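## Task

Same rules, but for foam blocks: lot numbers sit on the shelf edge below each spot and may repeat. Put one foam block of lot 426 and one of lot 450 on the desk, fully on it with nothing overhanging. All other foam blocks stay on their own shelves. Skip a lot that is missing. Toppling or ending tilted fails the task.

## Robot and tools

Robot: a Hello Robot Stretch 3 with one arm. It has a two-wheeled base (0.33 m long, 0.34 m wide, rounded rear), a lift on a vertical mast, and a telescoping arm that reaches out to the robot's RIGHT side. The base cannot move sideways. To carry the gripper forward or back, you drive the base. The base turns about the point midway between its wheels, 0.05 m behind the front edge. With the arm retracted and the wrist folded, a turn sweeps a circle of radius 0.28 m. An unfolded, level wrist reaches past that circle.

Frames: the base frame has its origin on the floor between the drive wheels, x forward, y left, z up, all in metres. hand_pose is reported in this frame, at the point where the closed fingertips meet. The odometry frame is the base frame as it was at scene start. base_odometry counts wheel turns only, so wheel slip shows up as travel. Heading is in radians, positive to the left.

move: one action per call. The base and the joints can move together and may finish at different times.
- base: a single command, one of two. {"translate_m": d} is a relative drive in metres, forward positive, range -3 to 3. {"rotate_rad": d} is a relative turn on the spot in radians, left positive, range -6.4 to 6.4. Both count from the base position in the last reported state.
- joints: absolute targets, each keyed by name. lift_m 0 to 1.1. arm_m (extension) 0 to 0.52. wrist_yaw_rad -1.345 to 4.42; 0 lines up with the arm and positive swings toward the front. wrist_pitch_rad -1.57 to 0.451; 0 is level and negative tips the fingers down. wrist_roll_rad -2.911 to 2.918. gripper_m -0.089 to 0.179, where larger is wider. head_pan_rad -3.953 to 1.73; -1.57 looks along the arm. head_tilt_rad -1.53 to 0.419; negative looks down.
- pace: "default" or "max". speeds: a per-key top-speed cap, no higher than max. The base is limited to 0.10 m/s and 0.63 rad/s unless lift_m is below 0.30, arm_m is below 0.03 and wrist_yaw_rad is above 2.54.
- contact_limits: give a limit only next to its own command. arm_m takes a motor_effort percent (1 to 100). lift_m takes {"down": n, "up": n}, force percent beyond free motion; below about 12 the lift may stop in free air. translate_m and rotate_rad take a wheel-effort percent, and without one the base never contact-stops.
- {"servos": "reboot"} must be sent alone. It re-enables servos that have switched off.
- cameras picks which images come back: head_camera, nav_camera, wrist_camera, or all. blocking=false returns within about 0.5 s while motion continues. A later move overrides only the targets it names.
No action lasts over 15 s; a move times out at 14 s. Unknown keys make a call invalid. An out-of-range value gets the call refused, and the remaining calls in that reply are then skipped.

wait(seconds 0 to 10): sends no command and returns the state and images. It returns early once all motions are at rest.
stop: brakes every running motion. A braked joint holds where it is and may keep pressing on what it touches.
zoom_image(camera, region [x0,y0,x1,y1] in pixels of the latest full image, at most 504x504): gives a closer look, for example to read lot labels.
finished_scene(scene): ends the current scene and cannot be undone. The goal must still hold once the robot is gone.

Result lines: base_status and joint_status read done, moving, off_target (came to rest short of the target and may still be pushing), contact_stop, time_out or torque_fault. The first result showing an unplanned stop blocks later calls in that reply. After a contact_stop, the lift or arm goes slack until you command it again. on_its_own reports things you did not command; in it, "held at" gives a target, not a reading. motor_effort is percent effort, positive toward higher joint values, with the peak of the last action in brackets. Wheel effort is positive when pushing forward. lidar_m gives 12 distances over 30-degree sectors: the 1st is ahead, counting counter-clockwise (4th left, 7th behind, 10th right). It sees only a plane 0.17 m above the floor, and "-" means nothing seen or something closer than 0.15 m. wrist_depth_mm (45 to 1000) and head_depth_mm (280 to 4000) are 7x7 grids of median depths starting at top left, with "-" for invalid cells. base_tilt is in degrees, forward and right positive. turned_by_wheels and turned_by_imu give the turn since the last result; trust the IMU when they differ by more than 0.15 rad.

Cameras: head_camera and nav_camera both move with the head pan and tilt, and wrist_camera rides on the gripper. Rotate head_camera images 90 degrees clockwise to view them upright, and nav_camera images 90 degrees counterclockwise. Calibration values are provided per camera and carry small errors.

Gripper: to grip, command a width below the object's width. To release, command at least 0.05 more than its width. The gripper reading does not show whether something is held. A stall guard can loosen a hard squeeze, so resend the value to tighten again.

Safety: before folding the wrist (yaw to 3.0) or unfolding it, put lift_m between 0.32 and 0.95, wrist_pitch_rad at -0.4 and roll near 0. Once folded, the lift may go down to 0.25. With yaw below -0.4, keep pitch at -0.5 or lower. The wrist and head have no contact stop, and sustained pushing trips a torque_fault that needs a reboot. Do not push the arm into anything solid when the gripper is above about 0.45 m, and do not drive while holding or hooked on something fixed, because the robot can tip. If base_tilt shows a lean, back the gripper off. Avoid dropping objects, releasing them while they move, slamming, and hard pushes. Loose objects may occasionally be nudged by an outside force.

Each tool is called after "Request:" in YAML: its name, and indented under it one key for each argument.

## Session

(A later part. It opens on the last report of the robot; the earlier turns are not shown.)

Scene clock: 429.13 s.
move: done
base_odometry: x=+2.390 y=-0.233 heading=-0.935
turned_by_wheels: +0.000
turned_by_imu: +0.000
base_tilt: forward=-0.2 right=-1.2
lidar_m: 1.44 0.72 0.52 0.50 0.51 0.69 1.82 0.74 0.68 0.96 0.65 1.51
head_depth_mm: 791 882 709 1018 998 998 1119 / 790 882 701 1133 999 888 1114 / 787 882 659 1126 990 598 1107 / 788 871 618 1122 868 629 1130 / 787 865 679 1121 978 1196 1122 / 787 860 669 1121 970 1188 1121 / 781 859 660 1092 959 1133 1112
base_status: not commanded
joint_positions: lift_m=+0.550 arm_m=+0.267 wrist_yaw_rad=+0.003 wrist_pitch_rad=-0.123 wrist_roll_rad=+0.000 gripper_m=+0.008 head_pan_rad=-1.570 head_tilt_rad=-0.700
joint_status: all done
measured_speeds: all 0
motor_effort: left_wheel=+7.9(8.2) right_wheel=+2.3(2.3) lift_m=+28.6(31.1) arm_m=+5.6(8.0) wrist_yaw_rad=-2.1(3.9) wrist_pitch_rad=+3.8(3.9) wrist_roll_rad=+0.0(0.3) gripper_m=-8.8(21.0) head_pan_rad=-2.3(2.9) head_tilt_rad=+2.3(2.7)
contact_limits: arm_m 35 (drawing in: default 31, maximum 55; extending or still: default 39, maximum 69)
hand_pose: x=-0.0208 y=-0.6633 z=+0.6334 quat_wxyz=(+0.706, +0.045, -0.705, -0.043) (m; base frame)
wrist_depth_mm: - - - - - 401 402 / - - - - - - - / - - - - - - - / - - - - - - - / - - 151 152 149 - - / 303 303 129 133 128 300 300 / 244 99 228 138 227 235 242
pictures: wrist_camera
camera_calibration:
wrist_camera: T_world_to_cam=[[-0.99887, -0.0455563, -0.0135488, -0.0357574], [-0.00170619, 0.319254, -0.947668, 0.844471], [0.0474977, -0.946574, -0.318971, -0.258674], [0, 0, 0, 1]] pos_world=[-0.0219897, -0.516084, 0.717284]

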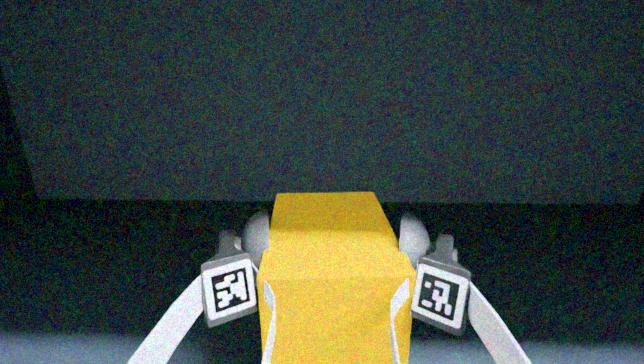

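Request:
move:
  joints: {"arm_m": 0.0, "gripper_m": 0.0, "lift_m": 0.6}
  speeds: {"arm_m": 0.2}
  cameras: ["wrist_camera"]

Request:
move:
  base: {"translate_m": 0.82}
  joints: {"lift_m": 0.8, "head_pan_rad": -3.1, "head_tilt_rad": -0.4}
  cameras: []

Request:
move:
  base: {"rotate_rad": 1.6}
  cameras: ["nav_camera", "wrist_camera"]

Scene clock: 453.60 s.
move: done
base_odometry: x=+2.390 y=-0.233 heading=-0.935
turned_by_wheels: +0.000
turned_by_imu: +0.000
base_tilt: forward=-0.5 right=-1.2
lidar_m: 1.45 0.71 0.52 0.50 0.51 0.69 1.81 0.74 0.68 0.96 0.64 1.51
head_depth_mm: 790 884 710 1022 1001 1000 1121 / 789 881 701 1135 998 1216 1140 / 788 876 658 1126 988 1206 1136 / 788 871 618 1118 980 641 456 / 786 862 676 1123 975 868 1118 / 785 861 667 1122 968 1189 1115 / 784 859 661 1096 961 1133 1108
base_status: not commanded
joint_positions: lift_m=+0.600 arm_m=+0.001 wrist_yaw_rad=+0.003 wrist_pitch_rad=-0.123 wrist_roll_rad=+0.000 gripper_m=+0.004 head_pan_rad=-1.570 head_tilt_rad=-0.700
joint_status: all done
measured_speeds: all 0
motor_effort: left_wheel=+7.8(8.3) right_wheel=+1.5(2.4) lift_m=+25.0(32.2) arm_m=-12.1(14.3) wrist_yaw_rad=-2.0(4.2) wrist_pitch_rad=+3.9(3.9) wrist_roll_rad=+0.0(0.3) gripper_m=-9.7(59.3) head_pan_rad=-1.7(2.7) head_tilt_rad=+1.5(2.4)
hand_pose: x=-0.0208 y=-0.3969 z=+0.6834 quat_wxyz=(+0.706, +0.045, -0.705, -0.043) (m; base frame)
wrist_depth_mm: - - - - - - - / - - - - - - - / - - - - - 694 - / - - - - - - - / - - 151 151 149 - - / - - 129 132 128 - - / - 98 129 138 139 323 323
pictures: wrist_camera
camera_calibration:
wrist_camera: T_world_to_cam=[[-0.99887, -0.0455563, -0.0135488, -0.0229438], [-0.00170619, 0.319254, -0.947668, 0.806806], [0.0474977, -0.946574, -0.318971, 0.00944169], [0, 0, 0, 1]] pos_world=[-0.0219897, -0.249684, 0.767284]

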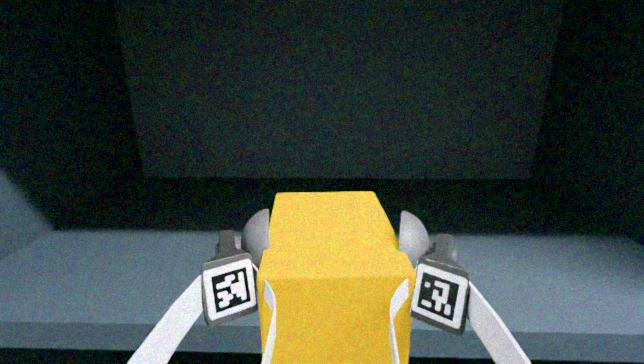

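Scene clock: 462.93 s.
move: done
base_odometry: x=+2.878 y=-0.893 heading=-0.935
turned_by_wheels: +0.000
turned_by_imu: +0.001
base_tilt: forward=-0.4 right=-1.0
lidar_m: 0.63 0.65 0.53 0.51 0.53 0.71 1.88 1.35 0.63 2.64 0.92 0.66
head_depth_mm: 1572 1523 1487 1449 1423 1387 1318 / 2416 2315 2240 2143 2077 1732 1415 / 3460 3634 3868 3432 2405 1781 1408 / 3500 3674 - 3778 2383 1779 1403 / 3493 3670 - 3384 2375 1764 1398 / 1972 2016 2159 2312 2266 1749 1403 / 1846 1926 1687 1882 1475 1527 1381
base_status: done
joint_positions: lift_m=+0.800 arm_m=+0.001 wrist_yaw_rad=+0.003 wrist_pitch_rad=-0.123 wrist_roll_rad=+0.000 gripper_m=+0.004 head_pan_rad=-3.100 head_tilt_rad=-0.400
joint_status: all done
measured_speeds: all 0
motor_effort: left_wheel=+3.5(11.6) right_wheel=+6.2(10.8) lift_m=+28.0(33.6) arm_m=-1.8(12.3) wrist_yaw_rad=-2.9(4.5) wrist_pitch_rad=+3.8(3.9) wrist_roll_rad=+0.0(0.3) gripper_m=-9.2(10.1) head_pan_rad=+3.4(4.9) head_tilt_rad=-3.8(7.0)
hand_pose: x=-0.0208 y=-0.3969 z=+0.8834 quat_wxyz=(+0.706, +0.045, -0.705, -0.043) (m; base frame)
wrist_depth_mm: - - - - - - - / - - - - - - - / - - - - - - - / - - - - - - - / - - 155 151 161 - - / - - 128 132 128 121 - / - 99 - 138 141 113 -
pictures: none
No camera images: "cameras" was empty.

Scene clock: 466.57 s.
move: done
base_odometry: x=+2.878 y=-0.893 heading=+0.665
turned_by_wheels: +1.600
turned_by_imu: +1.574
base_tilt: forward=-0.4 right=-1.2
lidar_m: 0.51 0.52 0.72 1.97 1.35 0.63 2.52 0.90 0.66 0.63 0.66 0.53
head_depth_mm: 2701 2882 3082 3240 2330 1082 1053 / 2739 2894 3028 3272 2446 1787 1412 / 2772 2938 3127 3303 2417 1785 1420 / 2744 2930 3115 3292 2408 1767 1411 / 2759 2948 3112 3307 2361 1752 1397 / 2295 2407 2484 2572 2257 1745 1384 / 1631 1677 1708 1749 1796 1676 1379
base_status: done
joint_positions: lift_m=+0.800 arm_m=+0.001 wrist_yaw_rad=+0.003 wrist_pitch_rad=-0.123 wrist_roll_rad=+0.000 gripper_m=+0.004 head_pan_rad=-3.100 head_tilt_rad=-0.400
joint_status: not commanded
measured_speeds: all 0
motor_effort: left_wheel=-8.4(12.8) right_wheel=+9.0(12.0) lift_m=+28.3(29.5) arm_m=-5.8(6.2) wrist_yaw_rad=-2.0(4.7) wrist_pitch_rad=+3.8(3.9) wrist_roll_rad=+0.2(0.3) gripper_m=-9.1(10.1) head_pan_rad=+3.3(4.0) head_tilt_rad=-2.9(4.2)
hand_pose: x=-0.0208 y=-0.3969 z=+0.8834 quat_wxyz=(+0.706, +0.045, -0.705, -0.043) (m; base frame)
wrist_depth_mm: - - - - - - - / - - - - - - - / - - - - - - - / - - - - - - - / - - 151 151 149 - - / - - 129 132 128 - - / - 99 - 138 136 - -
pictures: nav_camera (sideways), wrist_camera
camera_calibration:
nav_camera: T_world_to_cam=[[-0.364148, -0.0322642, 0.930782, -1.16608], [-0.057292, 0.998283, 0.0121898, 0.034662], [-0.929577, -0.0488874, -0.365371, 0.434473], [0, 0, 0, 1]] pos_world=[-0.0187642, -0.0509849, 1.24369]
wrist_camera: T_world_to_cam=[[-0.998879, -0.0453666, -0.0134867, -0.0202467], [-0.00170451, 0.319254, -0.947668, 0.996339], [0.0472982, -0.946583, -0.318974, 0.073232], [0, 0, 0, 1]] pos_world=[-0.0219895, -0.249684, 0.967284]

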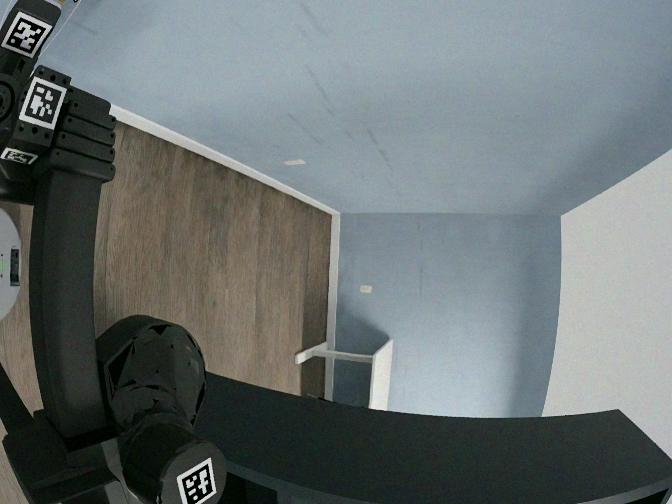

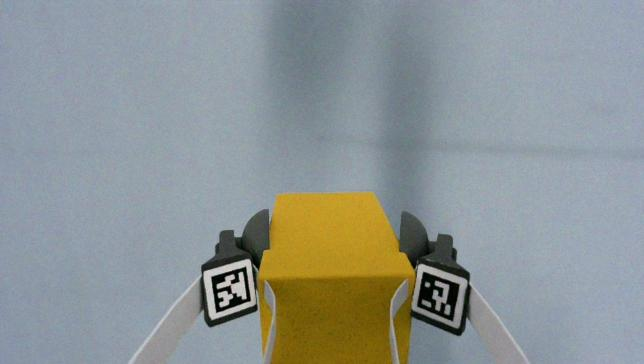

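Request:
move:
  base: {"translate_m": -1.3}
  cameras: []

Request:
move:
  base: {"translate_m": -0.85}
  cameras: []

Request:
move:
  base: {"rotate_rad": -1.6}
  joints: {"head_pan_rad": -2.2, "head_tilt_rad": -0.5}
  cameras: ["nav_camera"]

Scene clock: 487.23 s.
move: done
base_odometry: x=+1.854 y=-1.695 heading=+0.665
turned_by_wheels: +0.000
turned_by_imu: -0.001
base_tilt: forward=-0.4 right=-1.2
lidar_m: 1.80 0.54 0.51 1.29 1.93 1.67 1.95 0.91 0.66 0.64 0.66 0.90
head_depth_mm: 1647 1753 1863 1966 2116 1808 1426 / 1635 1743 1861 2015 2142 1807 1423 / 1652 1744 1879 2009 2130 1778 1409 / 1654 1766 1887 2021 2159 1766 1406 / 1653 1754 1878 2033 2169 1759 1403 / 1664 1766 1886 2023 2151 1749 1391 / 1651 1691 1717 1751 1823 1683 1394
base_status: done
joint_positions: lift_m=+0.800 arm_m=+0.001 wrist_yaw_rad=+0.003 wrist_pitch_rad=-0.123 wrist_roll_rad=+0.000 gripper_m=+0.004 head_pan_rad=-3.100 head_tilt_rad=-0.400
joint_status: not commanded
measured_speeds: all 0
motor_effort: left_wheel=-7.7(12.9) right_wheel=-2.5(12.0) lift_m=+26.8(29.0) arm_m=-10.9(12.9) wrist_yaw_rad=-2.9(4.3) wrist_pitch_rad=+3.8(4.0) wrist_roll_rad=-0.1(0.4) gripper_m=-9.3(10.2) head_pan_rad=+2.1(3.4) head_tilt_rad=+0.9(2.5)
hand_pose: x=-0.0208 y=-0.3969 z=+0.8834 quat_wxyz=(+0.706, +0.045, -0.705, -0.043) (m; base frame)
wrist_depth_mm: - - - - - - - / - - - - - - - / - - - - - - - / - - - - - - - / - - 151 151 149 - - / - - 129 132 128 - - / - 98 - 138 136 - -
pictures: none
No camera images: "cameras" was empty.

Scene clock: 496.87 s.
move: done
base_odometry: x=+1.185 y=-2.219 heading=+0.665
turned_by_wheels: +0.000
turned_by_imu: -0.001
base_tilt: forward=-0.2 right=-1.1
lidar_m: 1.48 1.24 1.66 3.61 0.98 1.03 1.11 0.91 0.66 0.64 0.67 0.91
head_depth_mm: 923 980 1049 1129 1210 1318 1384 / 929 985 1045 1123 1211 1323 1397 / 925 988 1056 1129 1224 1331 1390 / 931 990 1057 1134 1228 1329 1394 / 932 992 1057 1138 1228 1335 1405 / 936 992 1064 1142 1227 1340 1398 / 938 997 1066 1143 1238 1350 1394
base_status: done
joint_positions: lift_m=+0.800 arm_m=+0.001 wrist_yaw_rad=+0.003 wrist_pitch_rad=-0.123 wrist_roll_rad=+0.000 gripper_m=+0.004 head_pan_rad=-3.100 head_tilt_rad=-0.400
joint_status: not commanded
measured_speeds: all 0
motor_effort: left_wheel=-6.8(12.6) right_wheel=-3.5(11.5) lift_m=+26.0(27.9) arm_m=-9.7(11.5) wrist_yaw_rad=-2.9(4.3) wrist_pitch_rad=+3.7(3.9) wrist_roll_rad=-0.3(0.3) gripper_m=-9.5(10.1) head_pan_rad=+2.3(2.8) head_tilt_rad=+2.9(3.5)
hand_pose: x=-0.0208 y=-0.3969 z=+0.8834 quat_wxyz=(+0.706, +0.045, -0.705, -0.043) (m; base frame)
wrist_depth_mm: - - - - - - - / - - - - - - - / - - - - - - - / - - - - - - - / - - 151 151 149 - - / - - 128 133 128 - - / - 98 - 138 136 - -
pictures: none
No camera images: "cameras" was empty.

Scene clock: 500.50 s.
move: done
base_odometry: x=+1.185 y=-2.219 heading=-0.935
turned_by_wheels: -1.600
turned_by_imu: -1.574
base_tilt: forward=-0.3 right=-1.2
lidar_m: 0.64 0.66 0.89 1.59 1.25 1.64 3.61 0.98 1.02 1.11 0.93 0.67
head_depth_mm: 1481 1656 1847 1377 953 1532 1321 / 1350 1487 1676 1371 952 1615 1316 / 1240 1363 1509 1345 1084 1345 1305 / 1153 1246 1370 1344 1684 1548 1316 / 1066 1157 1253 1351 1523 1589 1308 / 1002 1073 1162 1262 1380 1487 1294 / 943 1007 1076 1170 1268 1386 1257
base_status: done
joint_positions: lift_m=+0.800 arm_m=+0.001 wrist_yaw_rad=+0.003 wrist_pitch_rad=-0.123 wrist_roll_rad=+0.000 gripper_m=+0.004 head_pan_rad=-2.199 head_tilt_rad=-0.500
joint_status: all done
measured_speeds: all 0
motor_effort: left_wheel=+8.8(11.8) right_wheel=-10.0(13.0) lift_m=+26.5(27.2) arm_m=-11.9(13.0) wrist_yaw_rad=-3.0(4.3) wrist_pitch_rad=+3.8(3.9) wrist_roll_rad=+0.1(0.5) gripper_m=-9.8(10.1) head_pan_rad=-3.4(5.8) head_tilt_rad=-4.7(7.3)
hand_pose: x=-0.0208 y=-0.3969 z=+0.8834 quat_wxyz=(+0.706, +0.045, -0.705, -0.043) (m; base frame)
wrist_depth_mm: 789 - - - - - - / 839 - - - - - - / 880 - - - - - - / 916 - - - - - - / - - 151 151 149 - - / - - 128 132 128 - - / - 99 - 138 141 - -
pictures: nav_camera (sideways)
camera_calibration:
nav_camera: T_world_to_cam=[[-0.254467, -0.378899, 0.889765, -1.11325], [-0.818509, 0.574398, 0.0105144, 0.0414447], [-0.515063, -0.725605, -0.456298, 0.550215], [0, 0, 0, 1]] pos_world=[0.0340333, -0.0463757, 1.24116]

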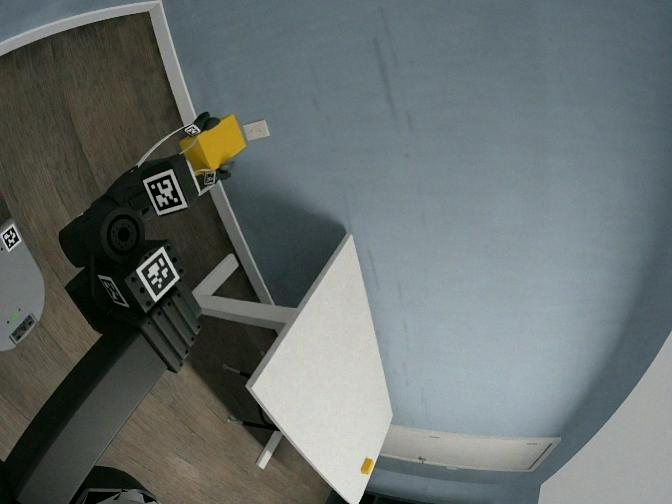

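Request:
move:
  base: {"translate_m": -0.85}
  joints: {"lift_m": 0.76}
  cameras: []

Request:
move:
  joints: {"arm_m": 0.2, "lift_m": 0.705}
  cameras: ["nav_camera", "wrist_camera"]

Scene clock: 521.43 s.
move: done
base_odometry: x=+0.681 y=-1.535 heading=-0.935
turned_by_wheels: +0.000
turned_by_imu: +0.000
base_tilt: forward=-0.2 right=-1.4
lidar_m: 1.48 1.53 1.21 1.16 1.20 1.63 2.80 0.76 0.74 0.67 1.16 1.54
head_depth_mm: 1519 1674 1885 1383 956 1489 1328 / 1370 1510 1700 1362 948 779 1323 / 1258 1385 1526 1345 941 725 1216 / 1170 1271 1389 1342 935 721 636 / 1092 1176 1273 1321 932 717 585 / 1017 1090 1179 1240 920 711 581 / 957 1020 1097 1166 914 708 564
base_status: done
joint_positions: lift_m=+0.760 arm_m=+0.001 wrist_yaw_rad=+0.003 wrist_pitch_rad=-0.123 wrist_roll_rad=+0.000 gripper_m=+0.004 head_pan_rad=-2.200 head_tilt_rad=-0.500
joint_status: all done
measured_speeds: all 0
motor_effort: left_wheel=-0.7(10.8) right_wheel=-11.2(14.8) lift_m=+28.3(30.1) arm_m=-9.3(11.9) wrist_yaw_rad=-2.4(4.7) wrist_pitch_rad=+3.8(3.9) wrist_roll_rad=+0.0(0.3) gripper_m=-9.2(10.1) head_pan_rad=-3.5(3.7) head_tilt_rad=-3.5(5.4)
hand_pose: x=-0.0208 y=-0.3969 z=+0.8434 quat_wxyz=(+0.706, +0.045, -0.705, -0.043) (m; base frame)
wrist_depth_mm: - - - - - - - / - - - - - - - / - - - - - - - / - - - - - - - / - - 151 152 149 - - / - - 129 132 128 - - / - 98 - 138 136 - -
pictures: none
No camera images: "cameras" was empty.

Scene clock: 524.13 s.
move: done
base_odometry: x=+0.681 y=-1.535 heading=-0.935
turned_by_wheels: +0.000
turned_by_imu: +0.000
base_tilt: forward=-0.2 right=-1.2
lidar_m: 1.48 1.53 1.21 1.16 1.20 1.62 2.80 0.76 0.74 0.67 1.16 1.55
head_depth_mm: 1512 1675 1871 1377 957 1491 1333 / 1381 1515 1707 1366 950 779 1322 / 1264 1382 1525 1349 942 725 1216 / 1177 1266 1390 1333 936 720 637 / 1088 1174 1271 1322 926 714 583 / 1017 1089 1173 1242 919 711 379 / 955 1017 1091 1164 913 707 402
base_status: not commanded
joint_positions: lift_m=+0.705 arm_m=+0.200 wrist_yaw_rad=+0.003 wrist_pitch_rad=-0.123 wrist_roll_rad=+0.000 gripper_m=+0.004 head_pan_rad=-2.200 head_tilt_rad=-0.500
joint_status: all done
measured_speeds: all 0
motor_effort: left_wheel=-0.3(1.0) right_wheel=-11.4(12.2) lift_m=+25.1(27.8) arm_m=+12.7(14.2) wrist_yaw_rad=-2.3(3.8) wrist_pitch_rad=+3.8(3.9) wrist_roll_rad=+0.2(0.3) gripper_m=-9.8(10.0) head_pan_rad=-2.9(3.6) head_tilt_rad=-3.4(4.7)
hand_pose: x=-0.0208 y=-0.5963 z=+0.7884 quat_wxyz=(+0.706, +0.045, -0.705, -0.043) (m; base frame)
wrist_depth_mm: - - - - - - - / - - - - - - - / - - - - - - - / - - - - - - - / - - 151 151 149 - - / - - 128 132 128 - - / - 98 - 137 136 - -
pictures: nav_camera (sideways), wrist_camera
camera_calibration:
nav_camera: T_world_to_cam=[[-0.254689, -0.378752, 0.889764, -1.11323], [-0.818184, 0.57486, 0.0105049, 0.0414639], [-0.515469, -0.725316, -0.4563, 0.550246], [0, 0, 0, 1]] pos_world=[0.0340317, -0.0463729, 1.24116]
wrist_camera: T_world_to_cam=[[-0.998879, -0.0453355, -0.0135816, -0.0304773], [-0.00160475, 0.319259, -0.947666, 0.969973], [0.047299, -0.946582, -0.318974, -0.145819], [0, 0, 0, 1]] pos_world=[-0.0219895, -0.449084, 0.872284]

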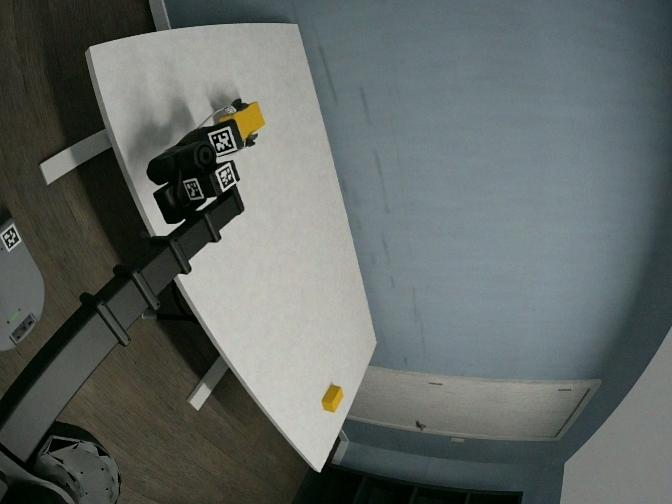

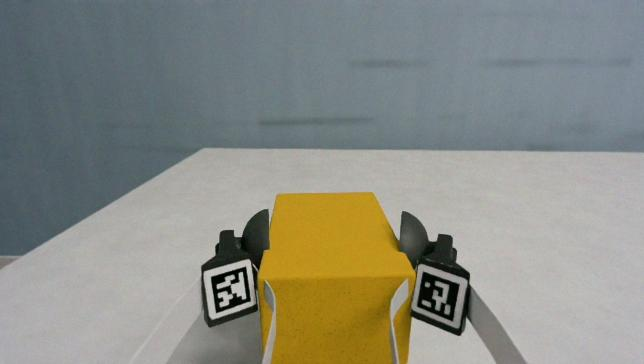

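Request:
move:
  joints: {"lift_m":0.682}
  speeds: {"lift_m":0.03}
  cameras: []

Request:
move:
  joints: {"lift_m":0.675}
  speeds: {"lift_m":0.03}
  cameras: ["wrist_camera"]

Scene clock: 536.37 s.
move: done
base_odometry: x=+0.681 y=-1.535 heading=-0.935
turned_by_wheels: +0.000
turned_by_imu: +0.000
base_tilt: forward=-0.4 right=-1.3
lidar_m: 1.48 1.53 1.21 1.16 1.20 1.63 2.79 0.76 0.74 0.67 1.16 1.55
head_depth_mm: 1511 1680 1887 1379 955 1487 1326 / 1379 1532 1708 1370 948 779 1319 / 1261 1383 1526 1353 943 722 1224 / 1174 1267 1402 1338 936 718 636 / 1090 1174 1269 1317 929 715 584 / 1022 1090 1181 1239 922 712 402 / 950 1017 1097 1166 913 705 416
base_status: not commanded
joint_positions: lift_m=+0.682 arm_m=+0.200 wrist_yaw_rad=+0.003 wrist_pitch_rad=-0.123 wrist_roll_rad=+0.000 gripper_m=+0.004 head_pan_rad=-2.200 head_tilt_rad=-0.500
joint_status: all done
measured_speeds: all 0
motor_effort: left_wheel=-0.5(1.2) right_wheel=-10.8(12.0) lift_m=+23.6(26.7) arm_m=+6.7(8.5) wrist_yaw_rad=-2.1(3.6) wrist_pitch_rad=+3.8(3.8) wrist_roll_rad=+0.3(0.3) gripper_m=-9.2(9.8) head_pan_rad=-3.1(3.6) head_tilt_rad=-3.7(4.4)
hand_pose: x=-0.0208 y=-0.5963 z=+0.7654 quat_wxyz=(+0.706, +0.045, -0.705, -0.043) (m; base frame)
wrist_depth_mm: - - - - - - - / - - - - - - - / - - - - - - - / - - - - - - - / - - 151 152 149 - - / - - 128 132 128 - - / - 98 - 138 136 - -
pictures: none
No camera images: "cameras" was empty.

Scene clock: 537.03 s.
move: done
base_odometry: x=+0.681 y=-1.535 heading=-0.935
turned_by_wheels: +0.000
turned_by_imu: +0.000
base_tilt: forward=-0.4 right=-1.4
lidar_m: 1.48 1.53 1.21 1.16 1.20 1.62 2.79 0.76 0.74 0.67 1.16 1.55
head_depth_mm: 1514 1672 1882 1383 955 1485 1332 / 1374 1523 1710 1357 949 780 1316 / 1264 1394 1538 1352 942 726 1221 / 1169 1267 1390 1338 934 720 636 / 1089 1168 1271 1327 929 713 584 / 1014 1090 1177 1235 920 711 412 / 956 1018 1094 1157 913 707 424
base_status: not commanded
joint_positions: lift_m=+0.675 arm_m=+0.200 wrist_yaw_rad=+0.003 wrist_pitch_rad=-0.123 wrist_roll_rad=+0.000 gripper_m=+0.004 head_pan_rad=-2.200 head_tilt_rad=-0.500
joint_status: all done
measured_speeds: all 0
motor_effort: left_wheel=-0.4(0.8) right_wheel=-11.6(12.0) lift_m=+23.9(26.0) arm_m=+5.1(6.9) wrist_yaw_rad=-2.1(3.2) wrist_pitch_rad=+3.7(3.8) wrist_roll_rad=-0.1(0.3) gripper_m=-9.0(9.8) head_pan_rad=-3.0(3.6) head_tilt_rad=-3.5(4.0)
hand_pose: x=-0.0208 y=-0.5963 z=+0.7584 quat_wxyz=(+0.706, +0.045, -0.705, -0.043) (m; base frame)
wrist_depth_mm: - - - - - - - / - - - - - - - / - - - - - - - / - - - - - - - / - - 151 152 149 - - / - - 128 133 128 - - / - 98 - 138 136 - -
pictures: wrist_camera
camera_calibration:
wrist_camera: T_world_to_cam=[[-0.998879, -0.0453355, -0.0135816, -0.0308848], [-0.00160475, 0.319259, -0.947666, 0.941543], [0.047299, -0.946582, -0.318974, -0.155388], [0, 0, 0, 1]] pos_world=[-0.0219895, -0.449084, 0.842284]

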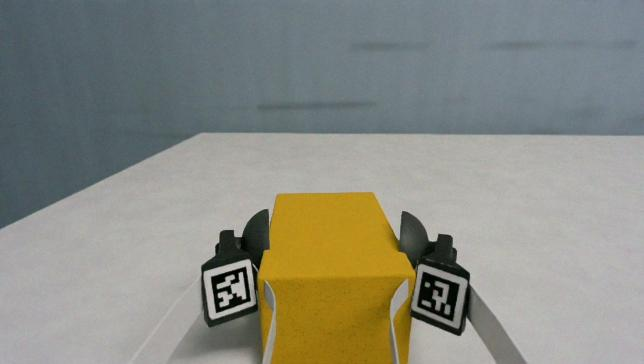

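Request:
move:
  joints: {"lift_m":0.668}
  speeds: {"lift_m":0.03}
  cameras: []

Request:
move:
  joints: {"lift_m":0.663}
  speeds: {"lift_m":0.03}
  cameras: []

Scene clock: 541.67 s.
move: done
base_odometry: x=+0.681 y=-1.535 heading=-0.935
turned_by_wheels: +0.000
turned_by_imu: +0.000
base_tilt: forward=-0.3 right=-1.1
lidar_m: 1.48 1.53 1.21 1.16 1.20 1.62 2.80 0.76 0.74 0.67 1.16 1.55
head_depth_mm: 1511 1662 1875 1378 958 1482 1326 / 1378 1531 1708 1366 950 776 1320 / 1261 1382 1526 1347 940 727 1224 / 1173 1263 1389 1341 932 718 638 / 1091 1173 1270 1317 927 716 584 / 1019 1091 1180 1240 919 713 416 / 952 1020 1097 1156 918 709 427
base_status: not commanded
joint_positions: lift_m=+0.668 arm_m=+0.200 wrist_yaw_rad=+0.002 wrist_pitch_rad=-0.105 wrist_roll_rad=+0.000 gripper_m=+0.004 head_pan_rad=-2.200 head_tilt_rad=-0.500
joint_status: all done
measured_speeds: all 0
motor_effort: left_wheel=-0.2(1.0) right_wheel=-10.6(11.6) lift_m=+22.2(24.6) arm_m=+0.7(1.6) wrist_yaw_rad=-2.2(3.5) wrist_pitch_rad=+0.3(3.8) wrist_roll_rad=+0.2(0.3) gripper_m=-9.2(10.0) head_pan_rad=-2.5(3.3) head_tilt_rad=-3.5(3.7)
hand_pose: x=-0.0208 y=-0.5973 z=+0.7560 quat_wxyz=(+0.707, +0.038, -0.706, -0.036) (m; base frame)
wrist_depth_mm: - - - - - - - / - - - - - - - / - - - - - - - / - - - - - - - / - - 150 152 148 - - / - - 128 132 128 - - / - 98 - 137 135 - -
pictures: none
No camera images: "cameras" was empty.

Scene clock: 542.27 s.
move: done
base_odometry: x=+0.681 y=-1.535 heading=-0.935
turned_by_wheels: +0.000
turned_by_imu: +0.000
base_tilt: forward=-0.5 right=-1.4
lidar_m: 1.48 1.53 1.21 1.16 1.20 1.62 2.79 0.76 0.74 0.67 1.16 1.55
head_depth_mm: 1516 1668 1884 1379 955 1493 1319 / 1383 1524 1694 1364 946 779 1325 / 1267 1382 1527 1348 945 725 1217 / 1171 1269 1387 1336 932 718 636 / 1089 1176 1277 1323 926 713 584 / 1012 1094 1176 1235 924 713 433 / 953 1017 1098 1162 915 710 432
base_status: not commanded
joint_positions: lift_m=+0.663 arm_m=+0.200 wrist_yaw_rad=+0.002 wrist_pitch_rad=-0.086 wrist_roll_rad=+0.000 gripper_m=+0.004 head_pan_rad=-2.200 head_tilt_rad=-0.500
joint_status: all done
measured_speeds: all 0
motor_effort: left_wheel=-0.5(0.9) right_wheel=-11.0(12.1) lift_m=+20.4(23.4) arm_m=-0.2(1.1) wrist_yaw_rad=-1.7(3.3) wrist_pitch_rad=-3.0(3.6) wrist_roll_rad=+0.2(0.3) gripper_m=-9.7(10.2) head_pan_rad=-2.2(3.4) head_tilt_rad=-3.5(3.7)
hand_pose: x=-0.0209 y=-0.5982 z=+0.7558 quat_wxyz=(+0.707, +0.031, -0.706, -0.030) (m; base frame)
wrist_depth_mm: - - - - - - - / - - - - - - - / - - - - - - - / - - - - - - - / - - 150 152 147 - - / - - 128 132 128 - - / - 98 - 137 135 - -
pictures: none
No camera images: "cameras" was empty.

Contact. Release.

Request:
move:
  joints: {"lift_m":0.667}
  speeds: {"lift_m":0.03}
  cameras: []

Request:
move:
  joints: {"gripper_m":0.179}
  cameras: []

Request:
move:
  joints: {"arm_m":0.0}
  speeds: {"arm_m":0.2}

Scene clock: 549.57 s.
move: done
base_odometry: x=+0.681 y=-1.535 heading=-0.935
turned_by_wheels: +0.000
turned_by_imu: +0.000
base_tilt: forward=-0.3 right=-1.3
lidar_m: 1.48 1.53 1.21 1.16 1.20 1.62 2.80 0.76 0.74 0.67 1.16 1.55
head_depth_mm: 1511 1670 1883 1378 961 1480 1326 / 1384 1515 1688 1359 947 779 1315 / 1260 1379 1534 1349 940 726 1215 / 1167 1263 1390 1335 933 720 636 / 1086 1173 1275 1317 925 716 584 / 1014 1089 1177 1232 919 710 417 / 958 1023 1095 1159 914 708 428
base_status: not commanded
joint_positions: lift_m=+0.667 arm_m=+0.200 wrist_yaw_rad=+0.002 wrist_pitch_rad=-0.099 wrist_roll_rad=+0.000 gripper_m=+0.004 head_pan_rad=-2.200 head_tilt_rad=-0.500
joint_status: all done
measured_speeds: all 0
motor_effort: left_wheel=-0.8(0.9) right_wheel=-10.4(11.0) lift_m=+27.2(28.4) arm_m=-4.8(5.2) wrist_yaw_rad=-1.3(3.5) wrist_pitch_rad=-0.6(3.0) wrist_roll_rad=-0.2(0.3) gripper_m=-9.1(9.7) head_pan_rad=-2.3(3.0) head_tilt_rad=-3.6(3.9)
hand_pose: x=-0.0209 y=-0.5976 z=+0.7564 quat_wxyz=(+0.707, +0.036, -0.706, -0.035) (m; base frame)
wrist_depth_mm: - - - - - - - / - - - - - - - / - - - - - - - / - - - - - - - / - - 151 151 148 - - / - - 128 132 128 - - / - 98 - 137 135 - -
pictures: none
No camera images: "cameras" was empty.

Scene clock: 551.87 s.
move: done
base_odometry: x=+0.681 y=-1.535 heading=-0.935
turned_by_wheels: +0.000
turned_by_imu: +0.000
base_tilt: forward=-0.3 right=-1.1
lidar_m: 1.48 1.53 1.21 1.16 1.20 1.62 2.79 0.76 0.74 0.67 1.16 1.54
head_depth_mm: 1503 1666 1898 1380 960 1488 1326 / 1378 1533 1696 1361 946 778 1321 / 1267 1379 1531 1350 941 724 1216 / 1168 1274 1389 1341 936 719 637 / 1083 1171 1275 1318 925 717 584 / 1017 1098 1174 1236 922 711 418 / 955 1018 1093 1161 914 706 428
base_status: not commanded
joint_positions: lift_m=+0.667 arm_m=+0.200 wrist_yaw_rad=+0.002 wrist_pitch_rad=-0.114 wrist_roll_rad=+0.000 gripper_m=+0.179 head_pan_rad=-2.200 head_tilt_rad=-0.500
joint_status: all done
measured_speeds: all 0
motor_effort: left_wheel=-0.3(1.0) right_wheel=-9.8(10.9) lift_m=+27.5(28.4) arm_m=-7.4(8.6) wrist_yaw_rad=-1.8(4.2) wrist_pitch_rad=+2.2(2.2) wrist_roll_rad=-0.1(0.3) gripper_m=+0.7(85.7) head_pan_rad=-3.4(3.6) head_tilt_rad=-3.2(3.6)
hand_pose: x=-0.0209 y=-0.5968 z=+0.7526 quat_wxyz=(+0.706, +0.041, -0.706, -0.040) (m; base frame)
wrist_depth_mm: - - - - - - - / - - - - - - - / - - - - - - - / - - - - - - - / - 142 - 152 143 - - / - 126 - 132 132 - - / - - - 139 - - 105
pictures: none
No camera images: "cameras" was empty.

Scene clock: 554.53 s.
move: done
base_odometry: x=+0.681 y=-1.535 heading=-0.935
turned_by_wheels: +0.000
turned_by_imu: +0.000
base_tilt: forward=-0.4 right=-1.3
lidar_m: 1.48 1.53 1.21 1.16 1.20 1.62 2.80 0.76 0.74 0.67 1.16 1.54
head_depth_mm: 1514 1680 1873 1376 956 1501 1330 / 1370 1516 1695 1363 946 781 1319 / 1272 1383 1527 1355 945 724 1222 / 1176 1266 1390 1333 935 719 635 / 1091 1174 1277 1323 923 716 583 / 1017 1087 1181 1232 923 714 580 / 955 1021 1096 1161 912 705 578
base_status: not commanded
joint_positions: lift_m=+0.667 arm_m=+0.001 wrist_yaw_rad=+0.002 wrist_pitch_rad=-0.115 wrist_roll_rad=+0.000 gripper_m=+0.179 head_pan_rad=-2.200 head_tilt_rad=-0.500
joint_status: all done
measured_speeds: all 0
motor_effort: left_wheel=-0.2(1.2) right_wheel=-10.2(11.0) lift_m=+27.2(28.2) arm_m=-12.0(14.2) wrist_yaw_rad=-2.2(4.4) wrist_pitch_rad=+2.3(2.3) wrist_roll_rad=-0.1(0.5) gripper_m=+0.5(1.3) head_pan_rad=-2.6(3.3) head_tilt_rad=-3.5(3.9)
hand_pose: x=-0.0209 y=-0.3974 z=+0.7525 quat_wxyz=(+0.706, +0.042, -0.706, -0.040) (m; base frame)
wrist_depth_mm: - - - - - - - / - - - - - - - / - - - - - - - / - - - - - - - / - 142 - - - - - / - 126 - - - - - / - - - - - - 105
pictures: head_camera (sideways), nav_camera (sideways), wrist_camera
camera_calibration:
head_camera: T_world_to_cam=[[0.217045, 0.376777, -0.900517, 1.18596], [0.789683, -0.610071, -0.0649221, 0.0792654], [-0.57384, -0.697032, -0.429947, 0.518647], [0, 0, 0, 1]] pos_world=[-0.0223817, -0.0369719, 1.29612]
nav_camera: T_world_to_cam=[[-0.254689, -0.378752, 0.889764, -1.11323], [-0.818184, 0.57486, 0.0105049, 0.0414639], [-0.515469, -0.725316, -0.4563, 0.550246], [0, 0, 0, 1]] pos_world=[0.0340317, -0.0463729, 1.24116]
wrist_camera: T_world_to_cam=[[-0.998898, -0.0450353, -0.0131785, -0.0221936], [-0.00149607, 0.311272, -0.95032, 0.871305], [0.0469001, -0.949253, -0.310997, 0.0239522], [0, 0, 0, 1]] pos_world=[-0.021989, -0.249476, 0.835175]

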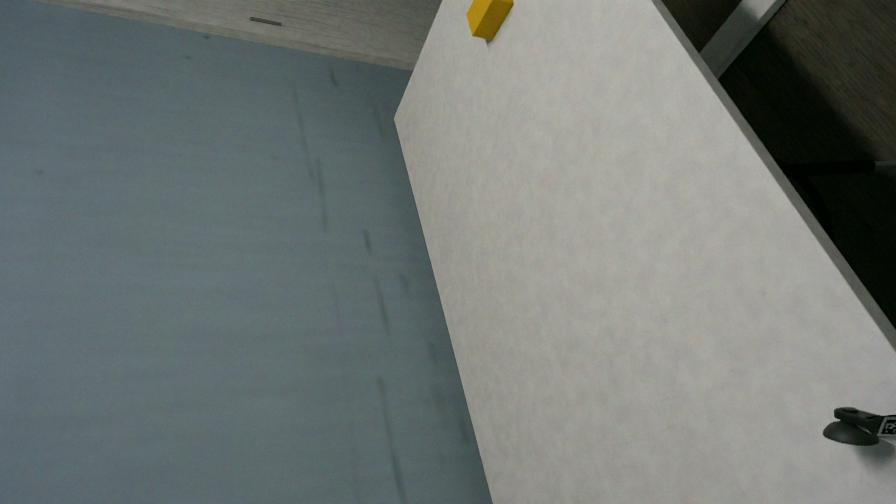

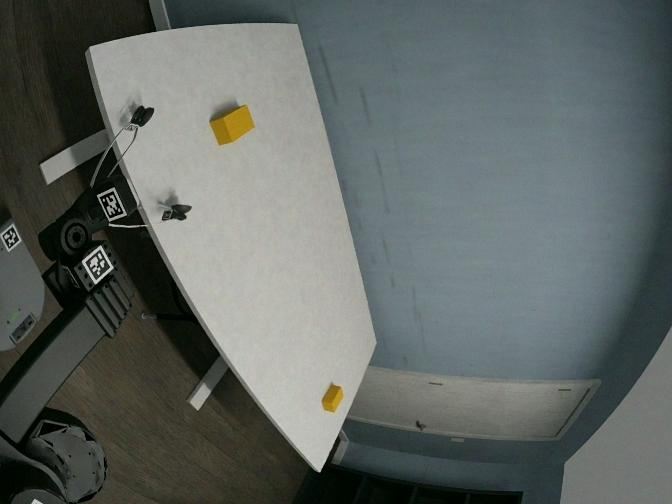

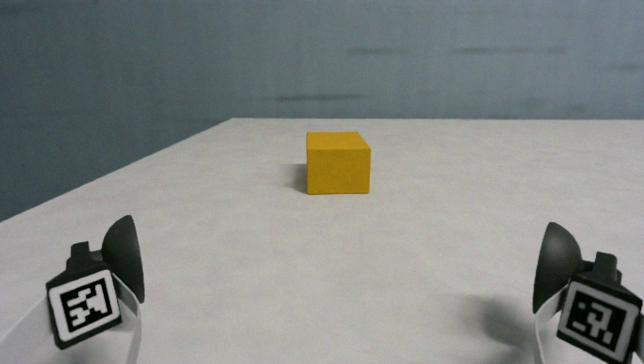

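Both stand on the desk.

Request:
finished_scene:
  scene: 3

The scene is finished: the task was done.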